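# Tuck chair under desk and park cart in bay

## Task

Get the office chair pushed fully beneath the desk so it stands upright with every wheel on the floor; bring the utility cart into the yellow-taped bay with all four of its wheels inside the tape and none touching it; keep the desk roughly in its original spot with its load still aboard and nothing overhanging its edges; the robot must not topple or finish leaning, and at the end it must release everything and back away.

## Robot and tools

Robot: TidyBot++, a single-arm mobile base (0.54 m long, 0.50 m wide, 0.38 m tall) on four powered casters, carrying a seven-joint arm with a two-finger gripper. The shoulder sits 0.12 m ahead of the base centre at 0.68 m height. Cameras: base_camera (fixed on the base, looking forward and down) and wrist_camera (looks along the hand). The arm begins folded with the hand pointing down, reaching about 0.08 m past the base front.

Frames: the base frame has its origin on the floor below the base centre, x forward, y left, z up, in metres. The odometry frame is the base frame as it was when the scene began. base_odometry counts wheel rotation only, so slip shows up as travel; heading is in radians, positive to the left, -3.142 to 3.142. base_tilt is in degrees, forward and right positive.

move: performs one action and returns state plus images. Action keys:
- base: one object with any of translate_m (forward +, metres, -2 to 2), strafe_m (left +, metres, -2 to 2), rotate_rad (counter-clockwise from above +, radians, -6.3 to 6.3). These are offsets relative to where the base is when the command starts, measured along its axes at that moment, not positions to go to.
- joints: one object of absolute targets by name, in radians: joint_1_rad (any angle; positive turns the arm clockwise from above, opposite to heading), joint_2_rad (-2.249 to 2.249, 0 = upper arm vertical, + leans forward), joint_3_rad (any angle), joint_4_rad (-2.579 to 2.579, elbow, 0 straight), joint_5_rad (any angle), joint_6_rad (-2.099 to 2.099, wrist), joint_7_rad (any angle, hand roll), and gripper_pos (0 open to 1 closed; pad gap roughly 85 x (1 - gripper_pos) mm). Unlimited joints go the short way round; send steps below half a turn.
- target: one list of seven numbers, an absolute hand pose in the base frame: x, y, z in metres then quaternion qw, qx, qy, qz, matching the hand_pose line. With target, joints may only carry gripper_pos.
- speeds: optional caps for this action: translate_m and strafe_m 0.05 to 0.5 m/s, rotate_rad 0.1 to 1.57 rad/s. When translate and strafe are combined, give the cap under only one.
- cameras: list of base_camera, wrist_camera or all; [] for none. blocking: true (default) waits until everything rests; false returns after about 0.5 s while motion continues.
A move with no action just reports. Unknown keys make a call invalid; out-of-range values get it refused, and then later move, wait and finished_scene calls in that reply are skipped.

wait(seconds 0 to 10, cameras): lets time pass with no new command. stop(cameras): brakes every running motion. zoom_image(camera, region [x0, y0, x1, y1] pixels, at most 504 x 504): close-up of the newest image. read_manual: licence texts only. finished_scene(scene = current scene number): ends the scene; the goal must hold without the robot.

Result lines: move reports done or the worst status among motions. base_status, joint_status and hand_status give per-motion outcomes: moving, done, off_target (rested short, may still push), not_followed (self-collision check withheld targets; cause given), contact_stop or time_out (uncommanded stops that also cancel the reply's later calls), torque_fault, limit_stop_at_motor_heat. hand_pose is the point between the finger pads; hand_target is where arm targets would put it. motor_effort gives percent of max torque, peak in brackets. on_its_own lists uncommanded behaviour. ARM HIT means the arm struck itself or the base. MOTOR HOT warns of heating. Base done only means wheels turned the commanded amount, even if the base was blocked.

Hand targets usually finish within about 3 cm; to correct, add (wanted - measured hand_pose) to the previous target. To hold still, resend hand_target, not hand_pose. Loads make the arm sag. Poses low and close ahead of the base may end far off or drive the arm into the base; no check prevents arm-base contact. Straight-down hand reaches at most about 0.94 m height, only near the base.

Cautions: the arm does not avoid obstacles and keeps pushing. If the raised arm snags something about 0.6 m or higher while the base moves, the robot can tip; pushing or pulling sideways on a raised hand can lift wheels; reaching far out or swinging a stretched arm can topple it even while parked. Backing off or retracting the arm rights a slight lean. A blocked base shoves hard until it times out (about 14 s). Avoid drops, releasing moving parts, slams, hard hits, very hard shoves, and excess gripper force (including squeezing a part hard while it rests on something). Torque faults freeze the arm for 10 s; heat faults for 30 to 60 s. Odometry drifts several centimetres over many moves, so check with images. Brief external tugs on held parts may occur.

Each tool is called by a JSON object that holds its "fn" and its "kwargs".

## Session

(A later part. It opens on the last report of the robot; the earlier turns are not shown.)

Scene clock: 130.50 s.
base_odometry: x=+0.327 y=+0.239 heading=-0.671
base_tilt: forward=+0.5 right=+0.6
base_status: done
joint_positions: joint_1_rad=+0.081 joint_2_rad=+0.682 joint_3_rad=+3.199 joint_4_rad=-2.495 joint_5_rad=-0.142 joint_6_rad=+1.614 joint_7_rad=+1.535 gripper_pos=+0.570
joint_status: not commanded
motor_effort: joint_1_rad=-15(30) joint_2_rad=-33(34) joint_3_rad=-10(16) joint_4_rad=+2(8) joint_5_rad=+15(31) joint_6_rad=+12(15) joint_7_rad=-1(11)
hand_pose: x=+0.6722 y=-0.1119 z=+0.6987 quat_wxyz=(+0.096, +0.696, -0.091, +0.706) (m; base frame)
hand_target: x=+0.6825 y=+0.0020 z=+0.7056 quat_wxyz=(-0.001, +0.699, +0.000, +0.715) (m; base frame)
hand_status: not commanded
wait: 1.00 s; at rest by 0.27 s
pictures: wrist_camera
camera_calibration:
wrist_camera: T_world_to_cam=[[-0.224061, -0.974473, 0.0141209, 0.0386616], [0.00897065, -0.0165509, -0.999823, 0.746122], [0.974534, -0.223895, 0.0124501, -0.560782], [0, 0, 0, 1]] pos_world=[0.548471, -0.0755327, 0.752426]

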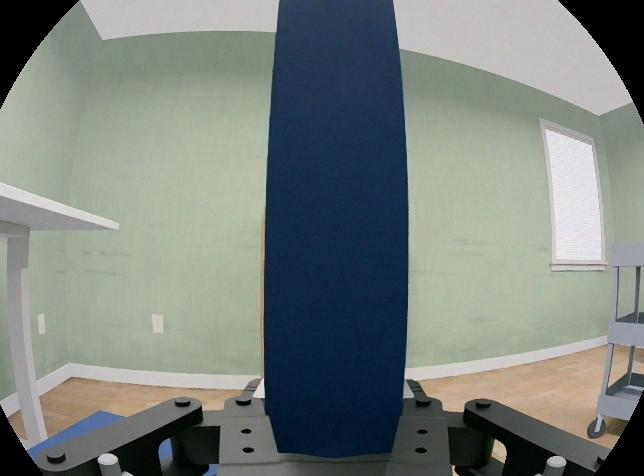

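{"fn": "move", "kwargs": {"joints": {"gripper_pos":0}, "cameras": []}}

{"fn": "move", "kwargs": {"base": {"translate_m":-0.2,"strafe_m":-0.05}, "cameras": []}}

{"fn": "move", "kwargs": {"base": {"translate_m":1.05,"strafe_m":-0.95}, "joints": {"joint_1_rad":0,"joint_3_rad":3.14,"joint_5_rad":0,"joint_2_rad":-0.6,"joint_4_rad":-2.45,"joint_6_rad":0.0,"gripper_pos":0.3}, "cameras": []}}

{"fn": "move", "kwargs": {"base": {"rotate_rad":1.42}}}

Scene clock: 131.87 s.
move: done
base_odometry: x=+0.327 y=+0.239 heading=-0.671
base_tilt: forward=+0.5 right=+0.6
base_status: not commanded
joint_positions: joint_1_rad=+0.043 joint_2_rad=+0.670 joint_3_rad=+3.169 joint_4_rad=-2.514 joint_5_rad=-0.080 joint_6_rad=+1.616 joint_7_rad=+1.535 gripper_pos=+0.000
joint_status: all done
motor_effort: joint_1_rad=-4(15) joint_2_rad=-29(33) joint_3_rad=-3(10) joint_4_rad=+8(13) joint_5_rad=+4(16) joint_6_rad=+8(12) joint_7_rad=+0(2)
hand_pose: x=+0.6747 y=-0.0593 z=+0.6987 quat_wxyz=(+0.046, +0.703, -0.056, +0.707) (m; base frame)
hand_target: x=+0.6825 y=+0.0020 z=+0.7056 quat_wxyz=(-0.001, +0.699, +0.000, +0.715) (m; base frame)
hand_status: not commanded
pictures: none
No camera images: "cameras" was empty.

Scene clock: 133.47 s.
move: done
base_odometry: x=+0.139 y=+0.324 heading=-0.671
base_tilt: forward=+0.5 right=+0.5
base_status: done
joint_positions: joint_1_rad=+0.015 joint_2_rad=+0.669 joint_3_rad=+3.149 joint_4_rad=-2.503 joint_5_rad=-0.045 joint_6_rad=+1.616 joint_7_rad=+1.535 gripper_pos=+0.000
joint_status: not commanded
motor_effort: joint_1_rad=+1(6) joint_2_rad=-29(30) joint_3_rad=+1(4) joint_4_rad=+5(7) joint_5_rad=-1(5) joint_6_rad=+8(9) joint_7_rad=+0(1)
hand_pose: x=+0.6809 y=-0.0243 z=+0.7020 quat_wxyz=(+0.013, +0.701, -0.033, +0.712) (m; base frame)
hand_target: x=+0.6825 y=+0.0020 z=+0.7056 quat_wxyz=(-0.001, +0.699, +0.000, +0.715) (m; base frame)
hand_status: not commanded
pictures: none
No camera images: "cameras" was empty.

Scene clock: 137.63 s.
move: done
base_odometry: x=+0.371 y=-1.073 heading=-0.671
base_tilt: forward=+0.5 right=+0.6
base_status: done
joint_positions: joint_1_rad=+0.013 joint_2_rad=-0.592 joint_3_rad=+3.149 joint_4_rad=-2.469 joint_5_rad=-0.045 joint_6_rad=+0.048 joint_7_rad=+1.535 gripper_pos=+0.300
joint_status: all done
motor_effort: joint_1_rad=+1(3) joint_2_rad=+1(31) joint_3_rad=+1(2) joint_4_rad=+20(21) joint_5_rad=-1(2) joint_6_rad=+8(10) joint_7_rad=+0(1)
hand_pose: x=+0.4848 y=-0.0072 z=+0.8567 quat_wxyz=(-0.019, +0.791, -0.041, +0.610) (m; base frame)
hand_target: x=+0.4828 y=+0.0020 z=+0.8567 quat_wxyz=(+0.000, +0.799, +0.000, +0.602) (m; base frame)
hand_status: not commanded
pictures: none
No camera images: "cameras" was empty.

Scene clock: 139.90 s.
move: done
base_odometry: x=+0.371 y=-1.073 heading=+0.748
base_tilt: forward=+0.5 right=+0.5
base_status: done
joint_positions: joint_1_rad=+0.013 joint_2_rad=-0.592 joint_3_rad=+3.147 joint_4_rad=-2.469 joint_5_rad=-0.045 joint_6_rad=+0.047 joint_7_rad=+1.535 gripper_pos=+0.300
joint_status: not commanded
motor_effort: joint_1_rad=+0(2) joint_2_rad=+1(1) joint_3_rad=+1(2) joint_4_rad=+20(21) joint_5_rad=-1(1) joint_6_rad=+8(8) joint_7_rad=+0(1)
hand_pose: x=+0.4848 y=-0.0063 z=+0.8567 quat_wxyz=(-0.019, +0.791, -0.040, +0.610) (m; base frame)
hand_target: x=+0.4828 y=+0.0020 z=+0.8567 quat_wxyz=(+0.000, +0.799, +0.000, +0.602) (m; base frame)
hand_status: not commanded
pictures: base_camera, wrist_camera
camera_calibration:
wrist_camera: T_world_to_cam=[[0.000935688, -0.996608, -0.0822946, 0.0706819], [-0.255395, 0.0793273, -0.963577, 1.00522], [0.966836, 0.0219192, -0.254454, -0.122487], [0, 0, 0, 1]] pos_world=[0.375087, -0.00661429, 0.943254]

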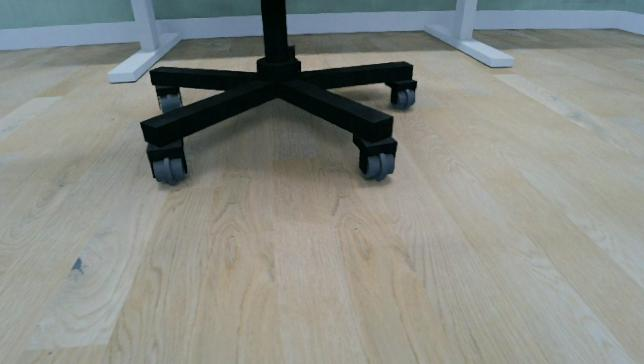

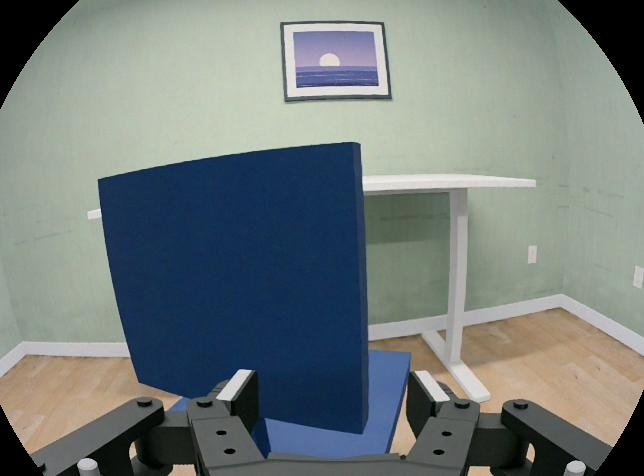

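{"fn": "move", "kwargs": {"joints": {"joint_1_rad":0,"joint_2_rad":0.667,"joint_3_rad":3.14,"joint_4_rad":-2.5,"joint_5_rad":0,"joint_6_rad":1.62,"joint_7_rad":1.57,"gripper_pos":1}}}

Scene clock: 143.57 s.
move: done
base_odometry: x=+0.371 y=-1.073 heading=+0.748
base_tilt: forward=+0.5 right=+0.6
base_status: not commanded
joint_positions: joint_1_rad=+0.013 joint_2_rad=+0.661 joint_3_rad=+3.147 joint_4_rad=-2.480 joint_5_rad=-0.045 joint_6_rad=+1.587 joint_7_rad=+1.535 gripper_pos=+0.999
joint_status: all done
motor_effort: joint_1_rad=+1(2) joint_2_rad=-29(31) joint_3_rad=+0(2) joint_4_rad=+5(21) joint_5_rad=-1(2) joint_6_rad=+8(9) joint_7_rad=+0(2)
hand_pose: x=+0.6881 y=-0.0226 z=+0.7045 quat_wxyz=(+0.011, +0.701, -0.033, +0.713) (m; base frame)
hand_target: x=+0.6825 y=+0.0020 z=+0.7056 quat_wxyz=(-0.001, +0.699, +0.000, +0.715) (m; base frame)
hand_status: not commanded
pictures: base_camera, wrist_camera
camera_calibration:
wrist_camera: T_world_to_cam=[[-0.0217133, -0.999496, -0.0231695, 0.015628], [0.0155894, 0.0228337, -0.999618, 0.749384], [0.999643, -0.0220662, 0.0150857, -0.570854], [0, 0, 0, 1]] pos_world=[0.559307, -0.0140877, 0.758071]

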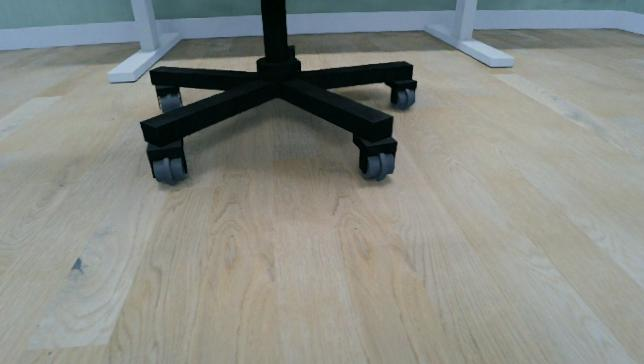

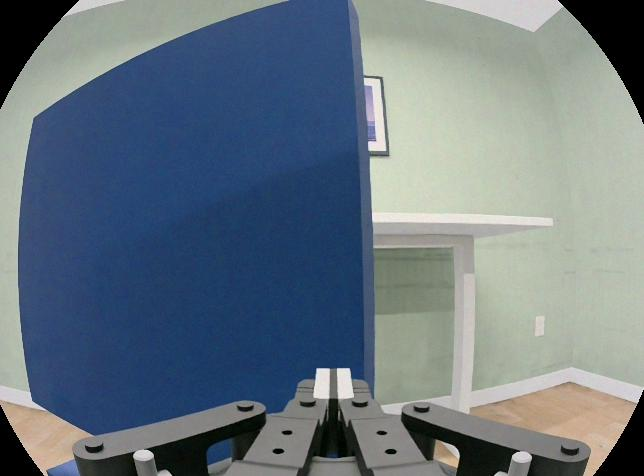

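{"fn": "move", "kwargs": {"base": {"translate_m":0.0,"strafe_m":0.04}, "cameras": []}}

{"fn": "move", "kwargs": {"base": {"translate_m":0.26}, "speeds": {"translate_m":0.1}}}

Scene clock: 144.53 s.
move: done
base_odometry: x=+0.344 y=-1.043 heading=+0.749
base_tilt: forward=+0.5 right=+0.5
base_status: done
joint_positions: joint_1_rad=-0.002 joint_2_rad=+0.661 joint_3_rad=+3.141 joint_4_rad=-2.481 joint_5_rad=-0.041 joint_6_rad=+1.588 joint_7_rad=+1.535 gripper_pos=+0.999
joint_status: not commanded
motor_effort: joint_1_rad=+1(4) joint_2_rad=-29(30) joint_3_rad=+0(2) joint_4_rad=+5(5) joint_5_rad=-1(2) joint_6_rad=+8(9) joint_7_rad=+0(1)
hand_pose: x=+0.6883 y=-0.0102 z=+0.7049 quat_wxyz=(+0.001, +0.701, -0.026, +0.713) (m; base frame)
hand_target: x=+0.6825 y=+0.0020 z=+0.7056 quat_wxyz=(-0.001, +0.699, +0.000, +0.715) (m; base frame)
hand_status: not commanded
pictures: none
No camera images: "cameras" was empty.

Scene clock: 147.67 s.
move: done
base_odometry: x=+0.534 y=-0.866 heading=+0.750
base_tilt: forward=+0.5 right=+0.6
base_status: done
joint_positions: joint_1_rad=+0.014 joint_2_rad=+0.666 joint_3_rad=+3.152 joint_4_rad=-2.533 joint_5_rad=-0.041 joint_6_rad=+1.606 joint_7_rad=+1.535 gripper_pos=+0.999
joint_status: not commanded
motor_effort: joint_1_rad=-4(7) joint_2_rad=-28(31) joint_3_rad=-2(5) joint_4_rad=+10(15) joint_5_rad=+3(6) joint_6_rad=+9(10) joint_7_rad=+0(1)
hand_pose: x=+0.6716 y=-0.0233 z=+0.6921 quat_wxyz=(+0.013, +0.714, -0.032, +0.699) (m; base frame)
hand_target: x=+0.6825 y=+0.0020 z=+0.7056 quat_wxyz=(-0.001, +0.699, +0.000, +0.715) (m; base frame)
hand_status: not commanded
pictures: base_camera, wrist_camera
camera_calibration:
wrist_camera: T_world_to_cam=[[-0.0227, -0.999556, -0.0193257, 0.0122237], [-0.022098, 0.0198276, -0.999559, 0.762477], [0.999498, -0.0222629, -0.0225382, -0.528145], [0, 0, 0, 1]] pos_world=[0.545006, -0.0146579, 0.750473]

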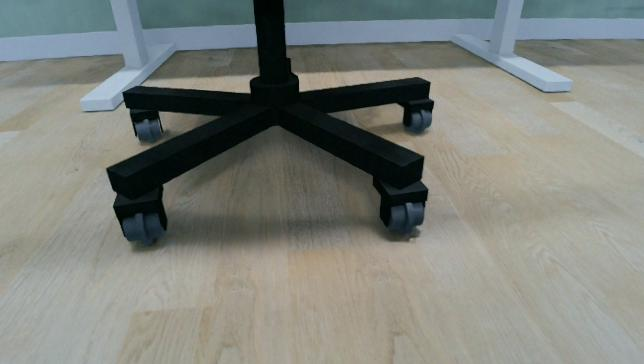

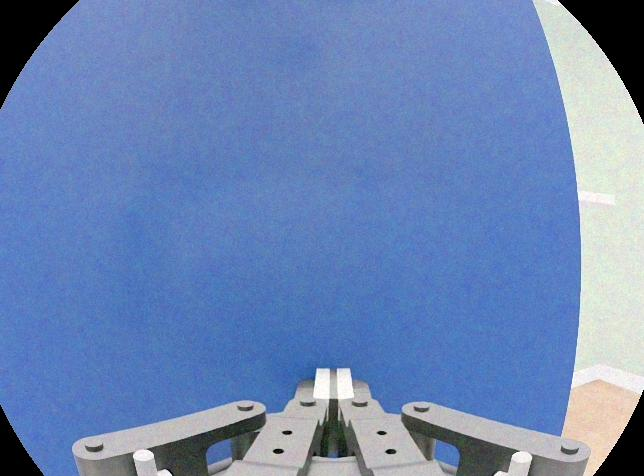

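{"fn": "move", "kwargs": {"base": {"translate_m":-0.06}, "cameras": []}}

{"fn": "move", "kwargs": {"base": {"strafe_m":0.11}}}

Scene clock: 148.83 s.
move: done
base_odometry: x=+0.490 y=-0.907 heading=+0.748
base_tilt: forward=+0.5 right=+0.5
base_status: done
joint_positions: joint_1_rad=+0.010 joint_2_rad=+0.666 joint_3_rad=+3.147 joint_4_rad=-2.504 joint_5_rad=-0.033 joint_6_rad=+1.607 joint_7_rad=+1.535 gripper_pos=+0.999
joint_status: not commanded
motor_effort: joint_1_rad=+1(3) joint_2_rad=-29(30) joint_3_rad=+0(3) joint_4_rad=+5(9) joint_5_rad=-1(3) joint_6_rad=+8(9) joint_7_rad=+0(1)
hand_pose: x=+0.6810 y=-0.0165 z=+0.7006 quat_wxyz=(+0.005, +0.704, -0.027, +0.710) (m; base frame)
hand_target: x=+0.6825 y=+0.0020 z=+0.7056 quat_wxyz=(-0.001, +0.699, +0.000, +0.715) (m; base frame)
hand_status: not commanded
pictures: none
No camera images: "cameras" was empty.

Scene clock: 150.03 s.
move: done
base_odometry: x=+0.415 y=-0.826 heading=+0.748
base_tilt: forward=+0.5 right=+0.6
base_status: done
joint_positions: joint_1_rad=-0.001 joint_2_rad=+0.666 joint_3_rad=+3.142 joint_4_rad=-2.504 joint_5_rad=-0.033 joint_6_rad=+1.607 joint_7_rad=+1.535 gripper_pos=+0.999
joint_status: not commanded
motor_effort: joint_1_rad=+1(4) joint_2_rad=-29(29) joint_3_rad=+0(2) joint_4_rad=+4(5) joint_5_rad=-1(2) joint_6_rad=+8(9) joint_7_rad=+0(1)
hand_pose: x=+0.6811 y=-0.0083 z=+0.7006 quat_wxyz=(-0.001, +0.704, -0.023, +0.710) (m; base frame)
hand_target: x=+0.6825 y=+0.0020 z=+0.7056 quat_wxyz=(-0.001, +0.699, +0.000, +0.715) (m; base frame)
hand_status: not commanded
pictures: base_camera, wrist_camera
camera_calibration:
wrist_camera: T_world_to_cam=[[0.00889184, -0.999634, -0.0255361, 0.0104695], [0.00601427, 0.0255901, -0.999654, 0.751873], [0.999942, 0.00873519, 0.00623962, -0.557292], [0, 0, 0, 1]] pos_world=[0.552645, -0.00390676, 0.755358]

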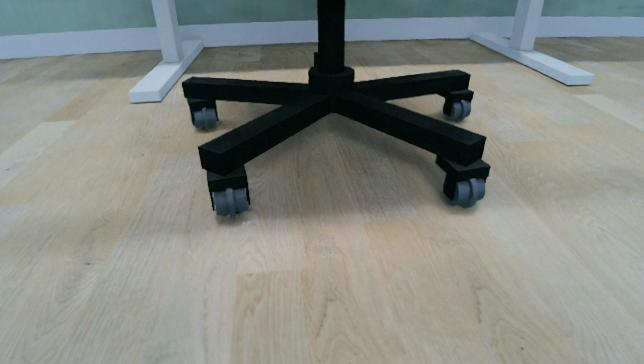

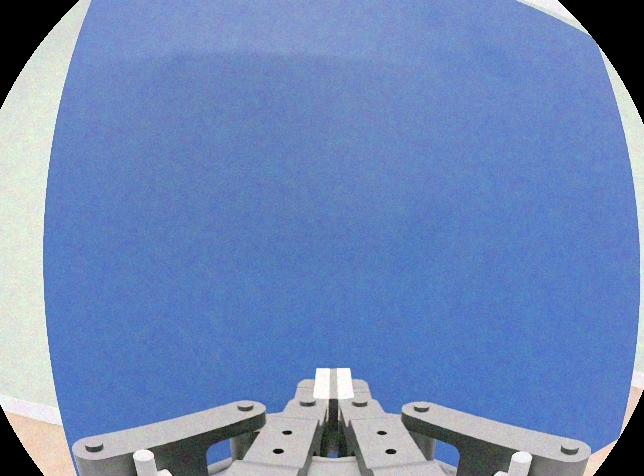

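{"fn": "move", "kwargs": {"base": {"translate_m":0.45}, "speeds": {"translate_m":0.12}}}

Scene clock: 154.43 s.
move: done
base_odometry: x=+0.745 y=-0.520 heading=+0.749
base_tilt: forward=+0.5 right=+0.6
base_status: done
joint_positions: joint_1_rad=-0.001 joint_2_rad=+0.662 joint_3_rad=+3.137 joint_4_rad=-2.545 joint_5_rad=-0.026 joint_6_rad=+1.624 joint_7_rad=+1.535 gripper_pos=+0.999
joint_status: not commanded
motor_effort: joint_1_rad=+1(5) joint_2_rad=-27(30) joint_3_rad=+0(4) joint_4_rad=+12(19) joint_5_rad=+0(4) joint_6_rad=+9(9) joint_7_rad=+0(1)
hand_pose: x=+0.6684 y=-0.0043 z=+0.6961 quat_wxyz=(-0.005, +0.711, -0.021, +0.703) (m; base frame)
hand_target: x=+0.6825 y=+0.0020 z=+0.7056 quat_wxyz=(-0.001, +0.699, +0.000, +0.715) (m; base frame)
hand_status: not commanded
pictures: base_camera, wrist_camera
camera_calibration:
wrist_camera: T_world_to_cam=[[0.0185613, -0.999419, -0.0285781, 0.0101591], [-0.0138264, 0.0283238, -0.999503, 0.760459], [0.999732, 0.0189473, -0.0132927, -0.530789], [0, 0, 0, 1]] pos_world=[0.540972, -0.0013289, 0.753316]

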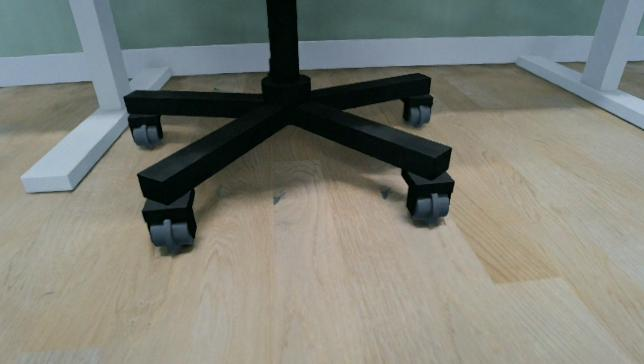

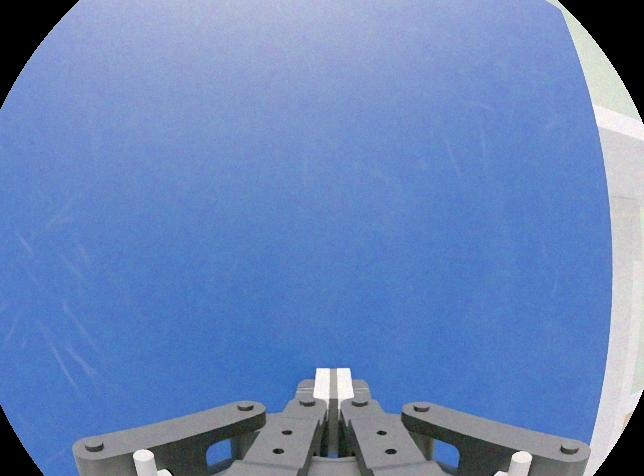

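{"fn": "move", "kwargs": {"base": {"translate_m":-0.06}, "cameras": []}}

{"fn": "move", "kwargs": {"base": {"strafe_m":0.08}, "cameras": []}}

{"fn": "move", "kwargs": {"base": {"translate_m":0.22}, "speeds": {"translate_m":0.08}}}

Scene clock: 155.57 s.
move: done
base_odometry: x=+0.701 y=-0.561 heading=+0.748
base_tilt: forward=+0.5 right=+0.6
base_status: done
joint_positions: joint_1_rad=-0.001 joint_2_rad=+0.665 joint_3_rad=+3.137 joint_4_rad=-2.503 joint_5_rad=-0.026 joint_6_rad=+1.624 joint_7_rad=+1.535 gripper_pos=+0.999
joint_status: not commanded
motor_effort: joint_1_rad=+1(2) joint_2_rad=-29(30) joint_3_rad=+0(1) joint_4_rad=+5(11) joint_5_rad=-1(1) joint_6_rad=+8(9) joint_7_rad=+0(1)
hand_pose: x=+0.6813 y=-0.0042 z=+0.7070 quat_wxyz=(-0.006, +0.697, -0.021, +0.716) (m; base frame)
hand_target: x=+0.6825 y=+0.0020 z=+0.7056 quat_wxyz=(-0.001, +0.699, +0.000, +0.715) (m; base frame)
hand_status: not commanded
pictures: none
No camera images: "cameras" was empty.

Scene clock: 156.63 s.
move: done
base_odometry: x=+0.647 y=-0.502 heading=+0.748
base_tilt: forward=+0.5 right=+0.6
base_status: done
joint_positions: joint_1_rad=-0.007 joint_2_rad=+0.665 joint_3_rad=+3.137 joint_4_rad=-2.503 joint_5_rad=-0.026 joint_6_rad=+1.624 joint_7_rad=+1.535 gripper_pos=+0.999
joint_status: not commanded
motor_effort: joint_1_rad=+1(6) joint_2_rad=-29(30) joint_3_rad=+0(2) joint_4_rad=+4(5) joint_5_rad=-1(2) joint_6_rad=+8(9) joint_7_rad=+0(1)
hand_pose: x=+0.6813 y=-0.0009 z=+0.7069 quat_wxyz=(-0.008, +0.698, -0.019, +0.716) (m; base frame)
hand_target: x=+0.6825 y=+0.0020 z=+0.7056 quat_wxyz=(-0.001, +0.699, +0.000, +0.715) (m; base frame)
hand_status: not commanded
pictures: none
No camera images: "cameras" was empty.

Scene clock: 162.50 s.
move: time_out
base_odometry: x=+0.805 y=-0.355 heading=+0.745
base_tilt: forward=+0.5 right=+0.5
base_status: translate_m time_out (by the wheels' count: +0.216 of +0.220)
joint_positions: joint_1_rad=+0.006 joint_2_rad=+0.602 joint_3_rad=+3.139 joint_4_rad=-2.682 joint_5_rad=-0.009 joint_6_rad=+1.648 joint_7_rad=+1.535 gripper_pos=+0.999
joint_status: not commanded
motor_effort: joint_1_rad=-1(7) joint_2_rad=-13(30) joint_3_rad=+0(6) joint_4_rad=+35(46) joint_5_rad=+1(7) joint_6_rad=+2(12) joint_7_rad=+0(1)
hand_pose: x=+0.6232 y=-0.0034 z=+0.6972 quat_wxyz=(-0.008, +0.730, -0.018, +0.684) (m; base frame)
hand_target: x=+0.6825 y=+0.0020 z=+0.7056 quat_wxyz=(-0.001, +0.699, +0.000, +0.715) (m; base frame)
hand_status: not commanded
pictures: base_camera, wrist_camera
camera_calibration:
wrist_camera: T_world_to_cam=[[0.0258292, -0.999216, -0.0300078, 0.00830929], [-0.066632, 0.0282302, -0.997378, 0.792374], [0.997443, 0.027761, -0.0658505, -0.447467], [0, 0, 0, 1]] pos_world=[0.498906, -0.001644, 0.76108]

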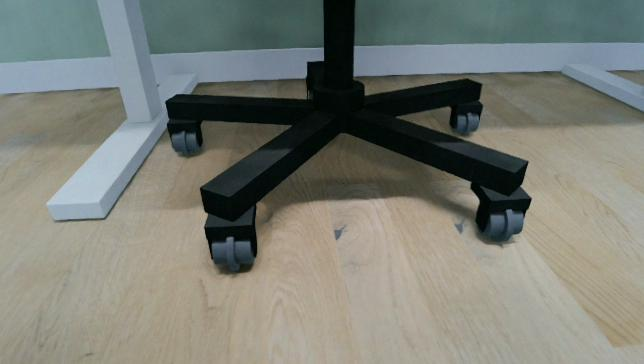

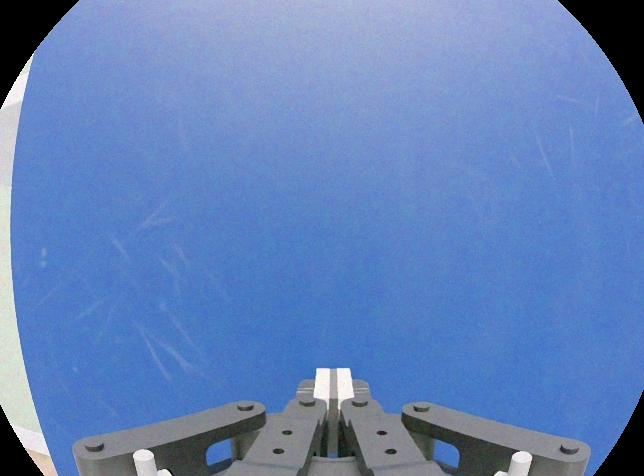

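{"fn": "move", "kwargs": {"base": {"translate_m":-0.65}}}

{"fn": "move", "kwargs": {"base": {"translate_m":-0.1,"strafe_m":-1.0}, "joints": {"joint_1_rad":0,"joint_2_rad":-0.6,"joint_3_rad":3.14,"joint_4_rad":-2.45,"joint_5_rad":0,"joint_6_rad":0,"joint_7_rad":1.57,"gripper_pos":0}}}

Scene clock: 165.23 s.
move: done
base_odometry: x=+0.327 y=-0.795 heading=+0.745
base_tilt: forward=+0.5 right=+0.6
base_status: done
joint_positions: joint_1_rad=+0.006 joint_2_rad=+0.668 joint_3_rad=+3.139 joint_4_rad=-2.497 joint_5_rad=-0.009 joint_6_rad=+1.635 joint_7_rad=+1.535 gripper_pos=+0.999
joint_status: not commanded
motor_effort: joint_1_rad=+1(2) joint_2_rad=-29(33) joint_3_rad=+0(2) joint_4_rad=+4(34) joint_5_rad=-1(2) joint_6_rad=+9(9) joint_7_rad=+0(1)
hand_pose: x=+0.6834 y=-0.0035 z=+0.7105 quat_wxyz=(-0.009, +0.692, -0.017, +0.721) (m; base frame)
hand_target: x=+0.6825 y=+0.0020 z=+0.7056 quat_wxyz=(-0.001, +0.699, +0.000, +0.715) (m; base frame)
hand_status: not commanded
pictures: base_camera, wrist_camera
camera_calibration:
wrist_camera: T_world_to_cam=[[0.0291268, -0.999209, -0.0270714, 0.00278376], [0.0391439, 0.0282023, -0.998836, 0.738397], [0.998809, 0.0280332, 0.0399344, -0.582795], [0, 0, 0, 1]] pos_world=[0.553116, -0.00170538, 0.760886]

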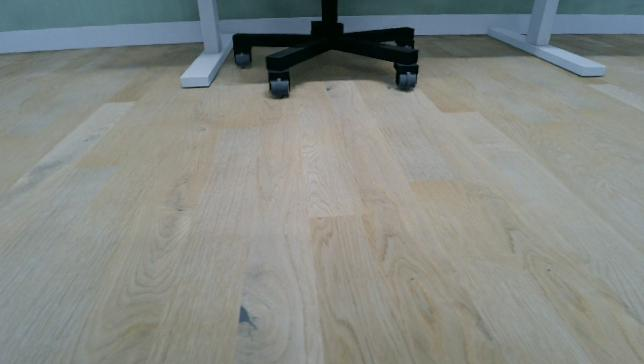

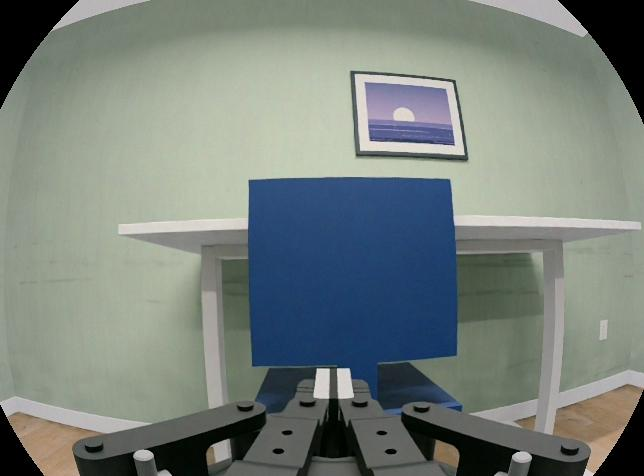

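Scene clock: 168.23 s.
move: done
base_odometry: x=+0.932 y=-1.598 heading=+0.745
base_tilt: forward=+0.4 right=+0.6
base_status: done
joint_positions: joint_1_rad=+0.005 joint_2_rad=-0.593 joint_3_rad=+3.139 joint_4_rad=-2.471 joint_5_rad=-0.009 joint_6_rad=+0.049 joint_7_rad=+1.535 gripper_pos=+0.000
joint_status: all done
motor_effort: joint_1_rad=+1(5) joint_2_rad=+1(31) joint_3_rad=+1(3) joint_4_rad=+20(21) joint_5_rad=-1(3) joint_6_rad=+8(10) joint_7_rad=+0(2)
hand_pose: x=+0.4844 y=+0.0007 z=+0.8560 quat_wxyz=(-0.012, +0.792, -0.018, +0.610) (m; base frame)
hand_target: x=+0.4828 y=+0.0020 z=+0.8566 quat_wxyz=(+0.000, +0.799, +0.000, +0.602) (m; base frame)
hand_status: not commanded
pictures: base_camera, wrist_camera
camera_calibration:
wrist_camera: T_world_to_cam=[[0.0272717, -0.998699, -0.0430952, 0.0312882], [-0.256992, 0.0346574, -0.965792, 1.00661], [0.966029, 0.0374139, -0.255713, -0.121012], [0, 0, 0, 1]] pos_world=[0.374739, 0.000888533, 0.942579]

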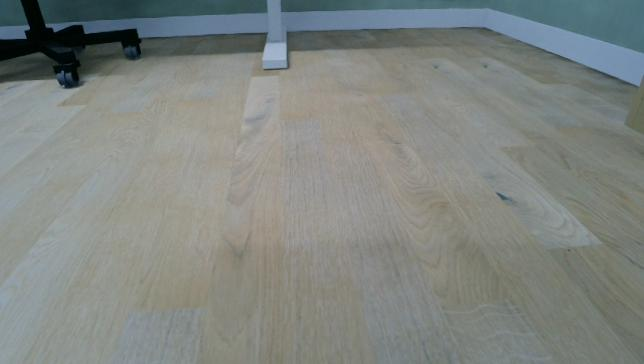

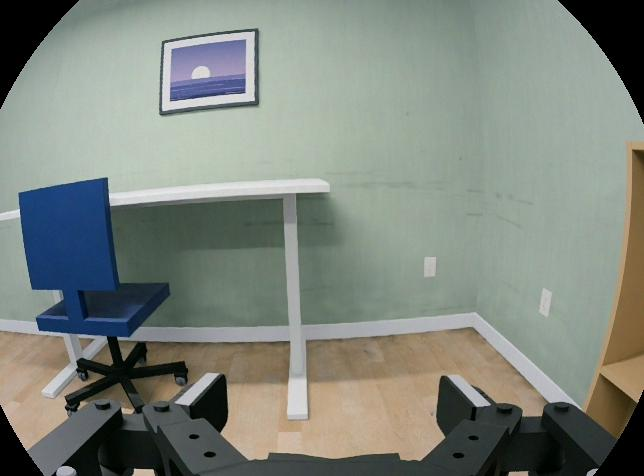

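{"fn": "move", "kwargs": {"base": {"rotate_rad":2.2}}}

Scene clock: 171.10 s.
move: done
base_odometry: x=+0.932 y=-1.598 heading=+2.944
base_tilt: forward=+0.5 right=+0.5
base_status: done
joint_positions: joint_1_rad=+0.005 joint_2_rad=-0.593 joint_3_rad=+3.139 joint_4_rad=-2.469 joint_5_rad=-0.009 joint_6_rad=+0.048 joint_7_rad=+1.535 gripper_pos=+0.000
joint_status: not commanded
motor_effort: joint_1_rad=+1(2) joint_2_rad=+0(2) joint_3_rad=+1(2) joint_4_rad=+20(21) joint_5_rad=-1(1) joint_6_rad=+8(8) joint_7_rad=+0(1)
hand_pose: x=+0.4847 y=+0.0007 z=+0.8572 quat_wxyz=(-0.012, +0.792, -0.018, +0.610) (m; base frame)
hand_target: x=+0.4828 y=+0.0020 z=+0.8566 quat_wxyz=(+0.000, +0.799, +0.000, +0.602) (m; base frame)
hand_status: not commanded
pictures: base_camera, wrist_camera
camera_calibration:
wrist_camera: T_world_to_cam=[[0.0273339, -0.998698, -0.0430671, 0.0312795], [-0.255941, 0.0346551, -0.966071, 1.00751], [0.966306, 0.0374291, -0.25466, -0.122065], [0, 0, 0, 1]] pos_world=[0.374959, 0.000892309, 0.943586]

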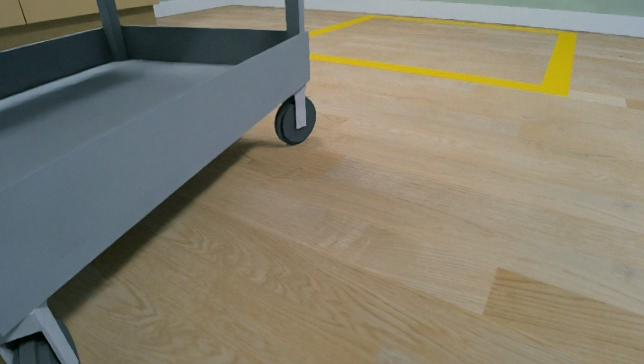

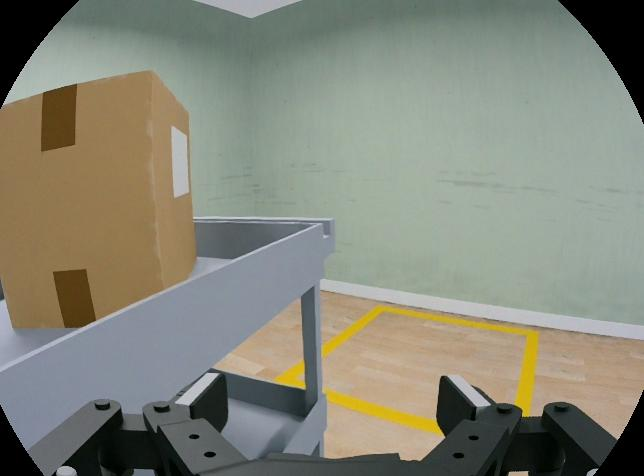

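{"fn": "move", "kwargs": {"base": {"translate_m":-0.18,"strafe_m":0.85,"rotate_rad":-0.5}}}

Scene clock: 174.83 s.
move: done
base_odometry: x=+0.942 y=-2.467 heading=+2.444
base_tilt: forward=+0.5 right=+0.5
base_status: done
joint_positions: joint_1_rad=+0.005 joint_2_rad=-0.595 joint_3_rad=+3.139 joint_4_rad=-2.468 joint_5_rad=-0.009 joint_6_rad=+0.046 joint_7_rad=+1.535 gripper_pos=+0.000
joint_status: not commanded
motor_effort: joint_1_rad=+1(2) joint_2_rad=+1(2) joint_3_rad=+1(3) joint_4_rad=+20(21) joint_5_rad=-1(1) joint_6_rad=+8(8) joint_7_rad=+0(1)
hand_pose: x=+0.4843 y=+0.0005 z=+0.8576 quat_wxyz=(-0.012, +0.792, -0.018, +0.611) (m; base frame)
hand_target: x=+0.4828 y=+0.0020 z=+0.8566 quat_wxyz=(+0.000, +0.799, +0.000, +0.602) (m; base frame)
hand_status: not commanded
pictures: base_camera, wrist_camera
camera_calibration:
wrist_camera: T_world_to_cam=[[0.0269164, -0.998697, -0.0433574, 0.0315465], [-0.255218, 0.0350701, -0.966247, 1.00765], [0.966509, 0.0370735, -0.253942, -0.122201], [0, 0, 0, 1]] pos_world=[0.374431, 0.000697311, 0.943978]

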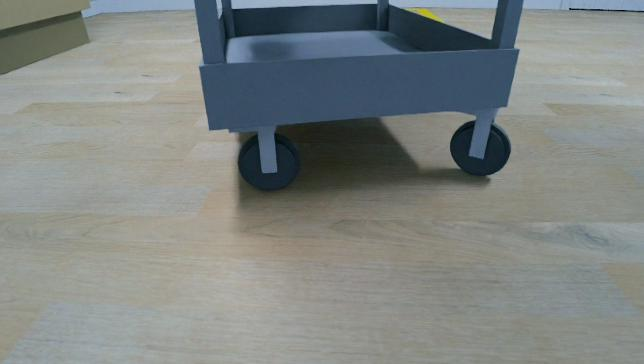

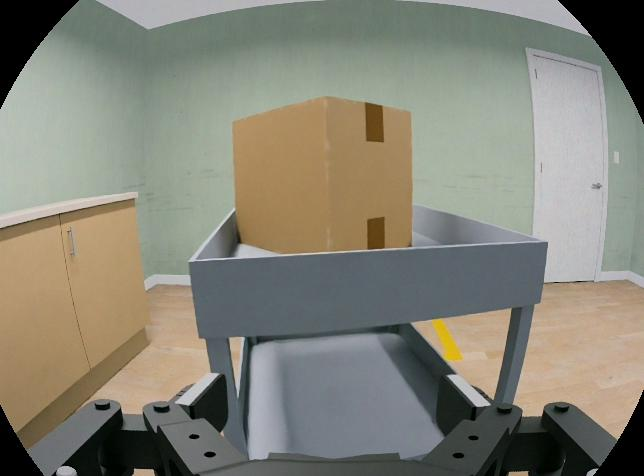

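{"fn": "move", "kwargs": {"base": {"strafe_m":-0.18,"rotate_rad":0.09}, "joints": {"joint_1_rad":0,"joint_2_rad":0.28,"joint_3_rad":3.14,"joint_4_rad":-0.86,"joint_5_rad":0,"joint_6_rad":-1.99,"joint_7_rad":0,"gripper_pos":0}}}

Scene clock: 178.60 s.
move: done
base_odometry: x=+1.057 y=-2.329 heading=+2.534
base_tilt: forward=+0.5 right=+0.6
base_status: done
joint_positions: joint_1_rad=+0.005 joint_2_rad=+0.271 joint_3_rad=+3.142 joint_4_rad=-0.880 joint_5_rad=-0.009 joint_6_rad=-1.947 joint_7_rad=+0.066 gripper_pos=+0.000
joint_status: all done
motor_effort: joint_1_rad=+0(2) joint_2_rad=-26(28) joint_3_rad=+1(4) joint_4_rad=+15(22) joint_5_rad=-1(2) joint_6_rad=+0(9) joint_7_rad=+0(2)
hand_pose: x=+0.5322 y=+0.0017 z=+0.9042 quat_wxyz=(-0.017, +0.729, -0.684, +0.013) (m; base frame)
hand_target: x=+0.5245 y=+0.0019 z=+0.9062 quat_wxyz=(-0.004, +0.708, -0.707, +0.004) (m; base frame)
hand_status: not commanded
pictures: base_camera, wrist_camera
camera_calibration:
wrist_camera: T_world_to_cam=[[-0.993863, -0.0724135, -0.0836236, 0.611554], [-0.0732081, 0.997296, 0.00647139, 0.0867681], [0.0829288, 0.0125536, -0.996476, 0.984959], [0, 0, 0, 1]] pos_world=[0.532471, -0.0546135, 1.03207]

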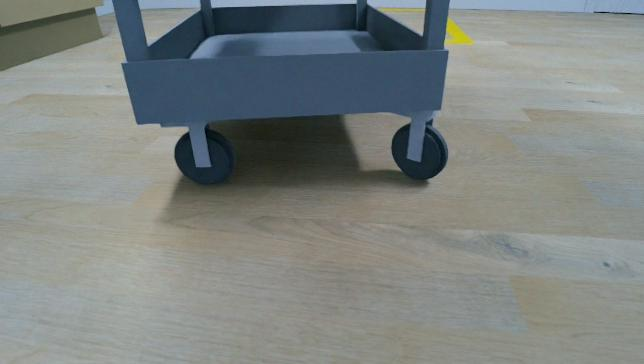

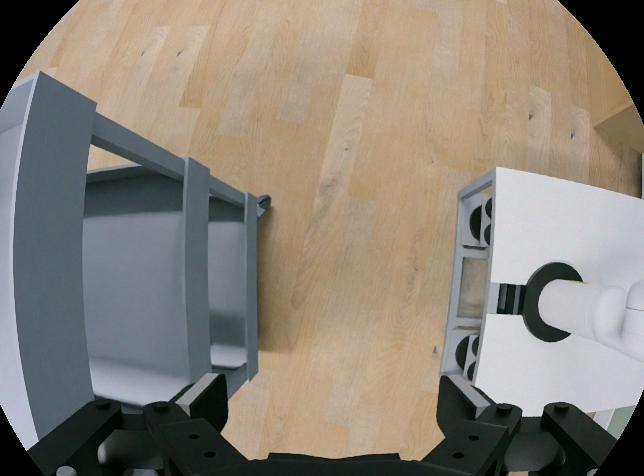

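{"fn": "move", "kwargs": {"base": {"translate_m":0.2}}}

Scene clock: 180.40 s.
move: done
base_odometry: x=+0.893 y=-2.215 heading=+2.534
base_tilt: forward=+0.5 right=+0.6
base_status: done
joint_positions: joint_1_rad=+0.005 joint_2_rad=+0.288 joint_3_rad=+3.142 joint_4_rad=-0.878 joint_5_rad=-0.009 joint_6_rad=-1.954 joint_7_rad=+0.065 gripper_pos=+0.000
joint_status: not commanded
motor_effort: joint_1_rad=+1(2) joint_2_rad=-26(31) joint_3_rad=+0(1) joint_4_rad=+14(15) joint_5_rad=-1(1) joint_6_rad=+0(2) joint_7_rad=+0(1)
hand_pose: x=+0.5342 y=+0.0017 z=+0.8978 quat_wxyz=(-0.010, +0.729, -0.684, +0.005) (m; base frame)
hand_target: x=+0.5245 y=+0.0019 z=+0.9062 quat_wxyz=(-0.004, +0.708, -0.707, +0.004) (m; base frame)
hand_status: not commanded
pictures: base_camera, wrist_camera
camera_calibration:
wrist_camera: T_world_to_cam=[[-0.995537, -0.0710063, -0.0621572, 0.594663], [-0.0716485, 0.997397, 0.00816161, 0.0846236], [0.0614158, 0.0125787, -0.998033, 0.991302], [0, 0, 0, 1]] pos_world=[0.537191, -0.0546477, 1.02562]

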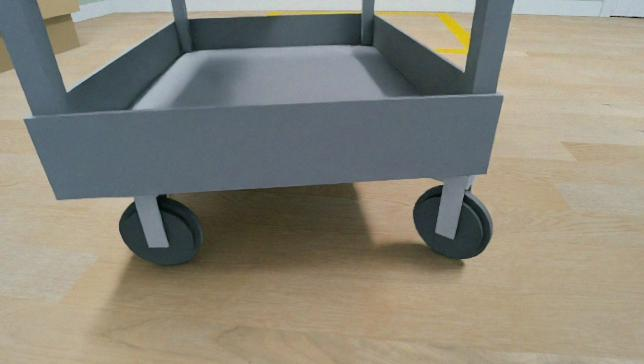

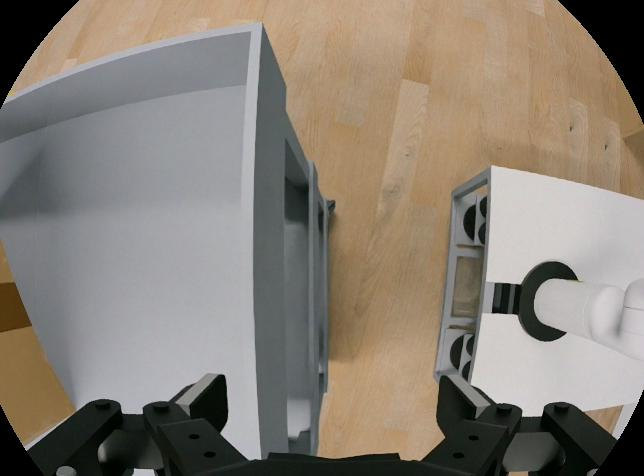

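{"fn": "move", "kwargs": {"joints": {"joint_2_rad":0.298,"joint_4_rad":-1.07,"joint_6_rad":-1.78,"joint_7_rad":-0.06}, "cameras": ["wrist_camera"]}}

Scene clock: 181.77 s.
move: done
base_odometry: x=+0.893 y=-2.215 heading=+2.534
base_tilt: forward=+0.6 right=+0.6
base_status: not commanded
joint_positions: joint_1_rad=+0.005 joint_2_rad=+0.297 joint_3_rad=+3.142 joint_4_rad=-1.056 joint_5_rad=-0.009 joint_6_rad=-1.820 joint_7_rad=+0.006 gripper_pos=+0.000
joint_status: all done
motor_effort: joint_1_rad=+1(1) joint_2_rad=-27(29) joint_3_rad=+1(1) joint_4_rad=+15(16) joint_5_rad=-1(1) joint_6_rad=+0(1) joint_7_rad=+0(2)
hand_pose: x=+0.5393 y=+0.0018 z=+0.8410 quat_wxyz=(+0.008, +0.708, -0.706, -0.014) (m; base frame)
hand_target: x=+0.5484 y=+0.0019 z=+0.8360 quat_wxyz=(+0.002, +0.686, -0.727, -0.002) (m; base frame)
hand_status: not commanded
pictures: wrist_camera
camera_calibration:
wrist_camera: T_world_to_cam=[[-0.999897, -0.0111047, -0.0091328, 0.553879], [-0.0112022, 0.99988, 0.010695, 0.0506409], [0.00901294, 0.0107962, -0.999901, 0.964156], [0, 0, 0, 1]] pos_world=[0.545699, -0.0548934, 0.968578]

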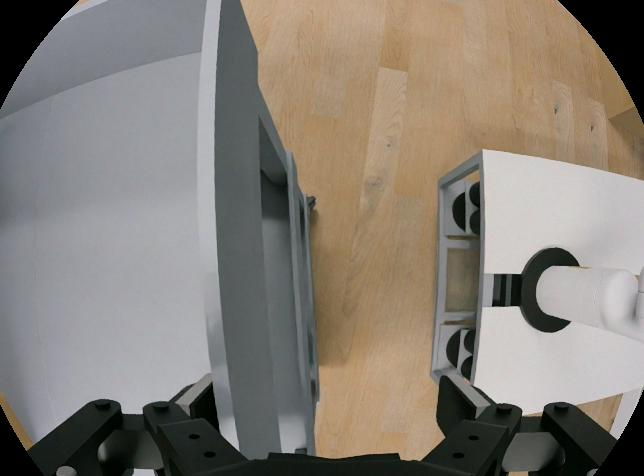

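{"fn": "move", "kwargs": {"base": {"translate_m":0.03}, "cameras": []}}

{"fn": "move", "kwargs": {"joints": {"gripper_pos":1}}}

Scene clock: 182.80 s.
move: done
base_odometry: x=+0.868 y=-2.198 heading=+2.534
base_tilt: forward=+0.5 right=+0.5
base_status: done
joint_positions: joint_1_rad=+0.005 joint_2_rad=+0.306 joint_3_rad=+3.142 joint_4_rad=-1.057 joint_5_rad=-0.009 joint_6_rad=-1.813 joint_7_rad=+0.005 gripper_pos=+0.000
joint_status: not commanded
motor_effort: joint_1_rad=+0(2) joint_2_rad=-28(32) joint_3_rad=+1(1) joint_4_rad=+15(16) joint_5_rad=-1(1) joint_6_rad=+0(1) joint_7_rad=+0(1)
hand_pose: x=+0.5425 y=+0.0018 z=+0.8367 quat_wxyz=(+0.009, +0.708, -0.706, -0.015) (m; base frame)
hand_target: x=+0.5484 y=+0.0019 z=+0.8360 quat_wxyz=(+0.002, +0.686, -0.727, -0.002) (m; base frame)
hand_status: not commanded
pictures: none
No camera images: "cameras" was empty.

Scene clock: 183.97 s.
move: off_target
base_odometry: x=+0.868 y=-2.198 heading=+2.534
base_tilt: forward=+0.4 right=+0.5
base_status: not commanded
joint_positions: joint_1_rad=+0.000 joint_2_rad=+0.305 joint_3_rad=+3.135 joint_4_rad=-1.058 joint_5_rad=-0.009 joint_6_rad=-1.804 joint_7_rad=+0.005 gripper_pos=+0.945
joint_status: gripper_pos off_target (ended at +0.945, target +1.000)
motor_effort: joint_1_rad=+4(5) joint_2_rad=-27(31) joint_3_rad=+4(4) joint_4_rad=+16(16) joint_5_rad=+0(2) joint_6_rad=-1(6) joint_7_rad=-6(6)
hand_pose: x=+0.5448 y=+0.0063 z=+0.8368 quat_wxyz=(+0.005, +0.712, -0.702, -0.013) (m; base frame)
hand_target: x=+0.5484 y=+0.0019 z=+0.8360 quat_wxyz=(+0.002, +0.686, -0.727, -0.002) (m; base frame)
hand_status: not commanded
pictures: base_camera, wrist_camera
camera_calibration:
wrist_camera: T_world_to_cam=[[-0.999669, -0.0211039, -0.014716, 0.564013], [-0.0212932, 0.999691, 0.0128232, 0.0500067], [0.0144408, 0.0131323, -0.999809, 0.95675], [0, 0, 0, 1]] pos_world=[0.551075, -0.0506526, 0.964227]

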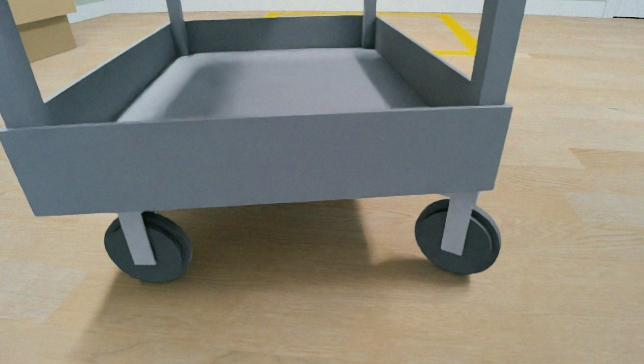

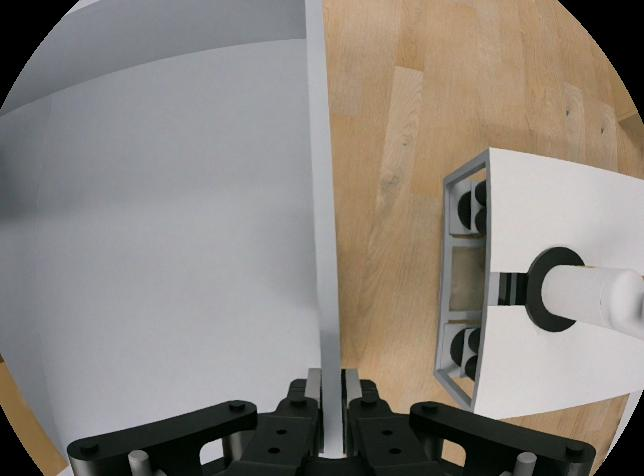

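{"fn": "move", "kwargs": {"base": {"translate_m":1.0,"strafe_m":-0.03,"rotate_rad":-0.15}, "speeds": {"translate_m":0.2,"rotate_rad":0.1}}}

Scene clock: 190.10 s.
move: done
base_odometry: x=+0.064 y=-1.602 heading=+2.383
base_tilt: forward=+0.6 right=+0.5
base_status: done
joint_positions: joint_1_rad=+0.019 joint_2_rad=+0.302 joint_3_rad=+3.162 joint_4_rad=-1.063 joint_5_rad=-0.010 joint_6_rad=-1.787 joint_7_rad=-0.044 gripper_pos=+0.948
joint_status: not commanded
motor_effort: joint_1_rad=-8(13) joint_2_rad=-27(31) joint_3_rad=-6(10) joint_4_rad=+15(23) joint_5_rad=-5(6) joint_6_rad=+2(9) joint_7_rad=+6(9)
hand_pose: x=+0.5487 y=-0.0111 z=+0.8367 quat_wxyz=(+0.002, +0.678, -0.735, -0.005) (m; base frame)
hand_target: x=+0.5484 y=+0.0019 z=+0.8360 quat_wxyz=(+0.002, +0.686, -0.727, -0.002) (m; base frame)
hand_status: not commanded
pictures: base_camera, wrist_camera
camera_calibration:
wrist_camera: T_world_to_cam=[[-0.996949, 0.0718714, -0.0304378, 0.580176], [0.0717404, 0.997409, 0.00537527, 0.0225529], [0.0307453, 0.00317525, -0.999522, 0.947522], [0, 0, 0, 1]] pos_world=[0.547656, -0.0672012, 0.964608]

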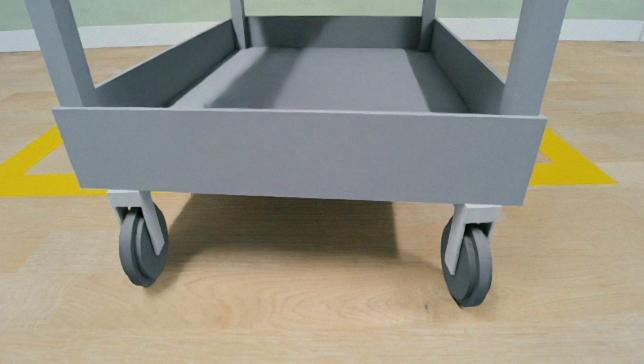

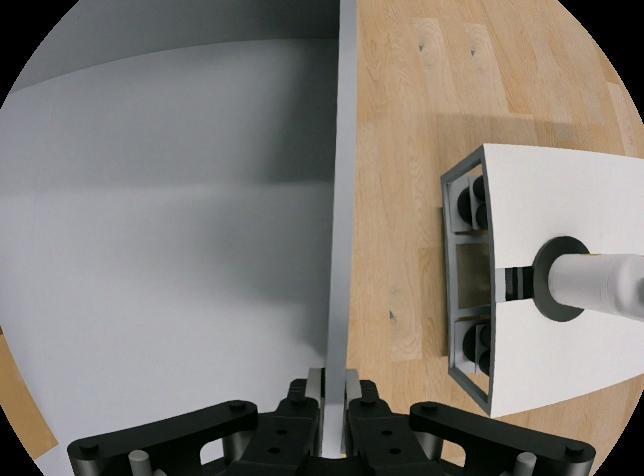

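{"fn": "move", "kwargs": {"base": {"translate_m":0.5,"strafe_m":0.02}, "speeds": {"translate_m":0.2}}}

Scene clock: 193.63 s.
move: done
base_odometry: x=-0.312 y=-1.273 heading=+2.383
base_tilt: forward=+0.5 right=+0.6
base_status: done
joint_positions: joint_1_rad=+0.029 joint_2_rad=+0.304 joint_3_rad=+3.170 joint_4_rad=-1.059 joint_5_rad=-0.007 joint_6_rad=-1.782 joint_7_rad=-0.074 gripper_pos=+0.948
joint_status: not commanded
motor_effort: joint_1_rad=-8(10) joint_2_rad=-28(32) joint_3_rad=-7(8) joint_4_rad=+14(22) joint_5_rad=-4(7) joint_6_rad=+0(9) joint_7_rad=+7(11)
hand_pose: x=+0.5514 y=-0.0194 z=+0.8366 quat_wxyz=(+0.002, +0.660, -0.751, -0.001) (m; base frame)
hand_target: x=+0.5484 y=+0.0019 z=+0.8360 quat_wxyz=(+0.002, +0.686, -0.727, -0.002) (m; base frame)
hand_status: not commanded
pictures: base_camera, wrist_camera
camera_calibration:
wrist_camera: T_world_to_cam=[[-0.992172, 0.119391, -0.0366074, 0.58693], [0.119477, 0.992837, -0.000157053, 0.00891357], [0.0363264, -0.00452956, -0.99933, 0.944056], [0, 0, 0, 1]] pos_world=[0.546977, -0.0746478, 0.96491]

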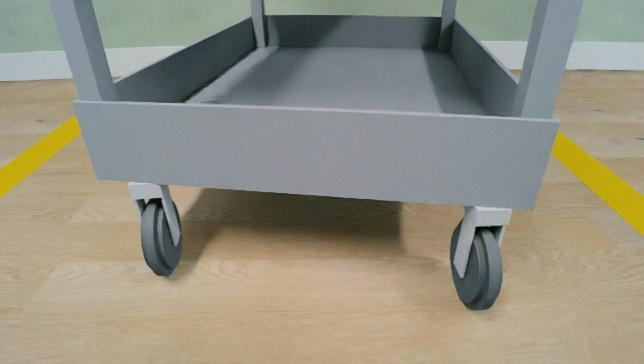

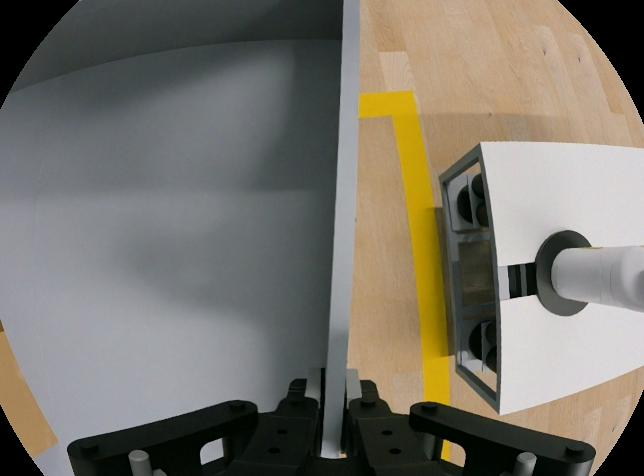

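{"fn": "move", "kwargs": {"joints": {"gripper_pos":0}, "cameras": []}}

{"fn": "move", "kwargs": {"joints": {"joint_2_rad":0.25,"joint_4_rad":-0.86,"joint_6_rad":-1.99}, "cameras": []}}

{"fn": "move", "kwargs": {"base": {"translate_m":-0.6}}}

Scene clock: 194.87 s.
move: done
base_odometry: x=-0.312 y=-1.273 heading=+2.383
base_tilt: forward=+0.5 right=+0.6
base_status: not commanded
joint_positions: joint_1_rad=+0.002 joint_2_rad=+0.305 joint_3_rad=+3.140 joint_4_rad=-1.060 joint_5_rad=-0.007 joint_6_rad=-1.782 joint_7_rad=-0.068 gripper_pos=+0.000
joint_status: all done
motor_effort: joint_1_rad=+1(9) joint_2_rad=-28(30) joint_3_rad=+0(7) joint_4_rad=+15(16) joint_5_rad=-1(4) joint_6_rad=+0(1) joint_7_rad=+0(7)
hand_pose: x=+0.5512 y=+0.0031 z=+0.8363 quat_wxyz=(+0.000, +0.683, -0.731, -0.004) (m; base frame)
hand_target: x=+0.5484 y=+0.0019 z=+0.8360 quat_wxyz=(+0.002, +0.686, -0.727, -0.002) (m; base frame)
hand_status: not commanded
pictures: none
No camera images: "cameras" was empty.

Scene clock: 196.07 s.
move: done
base_odometry: x=-0.312 y=-1.273 heading=+2.383
base_tilt: forward=+0.5 right=+0.6
base_status: not commanded
joint_positions: joint_1_rad=+0.002 joint_2_rad=+0.251 joint_3_rad=+3.140 joint_4_rad=-0.875 joint_5_rad=-0.007 joint_6_rad=-1.948 joint_7_rad=-0.068 gripper_pos=+0.000
joint_status: all done
motor_effort: joint_1_rad=+1(2) joint_2_rad=-24(30) joint_3_rad=+1(1) joint_4_rad=+14(16) joint_5_rad=-1(1) joint_6_rad=+1(2) joint_7_rad=-1(1)
hand_pose: x=+0.5282 y=+0.0030 z=+0.9138 quat_wxyz=(-0.027, +0.683, -0.730, +0.020) (m; base frame)
hand_target: x=+0.5176 y=+0.0019 z=+0.9183 quat_wxyz=(-0.015, +0.686, -0.727, +0.014) (m; base frame)
hand_status: not commanded
pictures: none
No camera images: "cameras" was empty.

Scene clock: 198.63 s.
move: done
base_odometry: x=+0.123 y=-1.685 heading=+2.382
base_tilt: forward=+0.6 right=+0.5
base_status: done
joint_positions: joint_1_rad=+0.002 joint_2_rad=+0.246 joint_3_rad=+3.140 joint_4_rad=-0.873 joint_5_rad=-0.007 joint_6_rad=-1.959 joint_7_rad=-0.068 gripper_pos=+0.000
joint_status: not commanded
motor_effort: joint_1_rad=+1(4) joint_2_rad=-24(29) joint_3_rad=+0(2) joint_4_rad=+14(15) joint_5_rad=-1(2) joint_6_rad=+0(2) joint_7_rad=+0(1)
hand_pose: x=+0.5240 y=+0.0030 z=+0.9163 quat_wxyz=(-0.025, +0.683, -0.730, +0.019) (m; base frame)
hand_target: x=+0.5176 y=+0.0019 z=+0.9183 quat_wxyz=(-0.015, +0.686, -0.727, +0.014) (m; base frame)
hand_status: not commanded
pictures: base_camera, wrist_camera
camera_calibration:
wrist_camera: T_world_to_cam=[[-0.992993, 0.0580302, -0.102946, 0.621446], [0.0570771, 0.998295, 0.0121822, 0.0113287], [0.103477, 0.00622097, -0.994612, 0.985242], [0, 0, 0, 1]] pos_world=[0.514495, -0.0535012, 1.04377]

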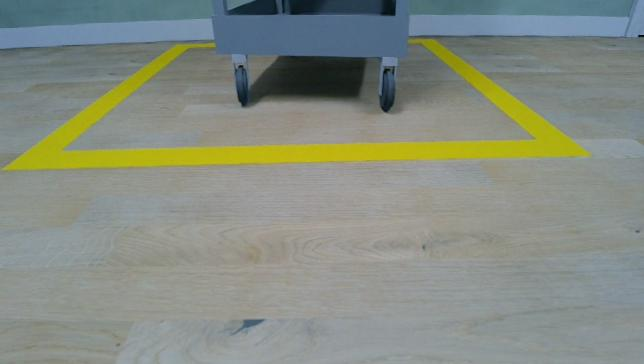

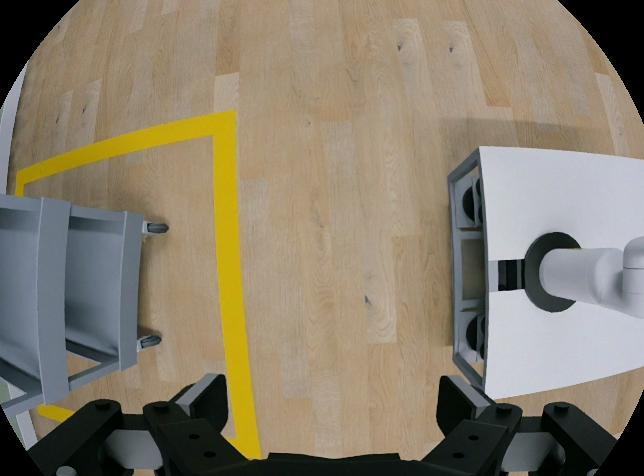

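{"fn": "finished_scene", "kwargs": {"scene": 2}}

The scene is finished: the task was done.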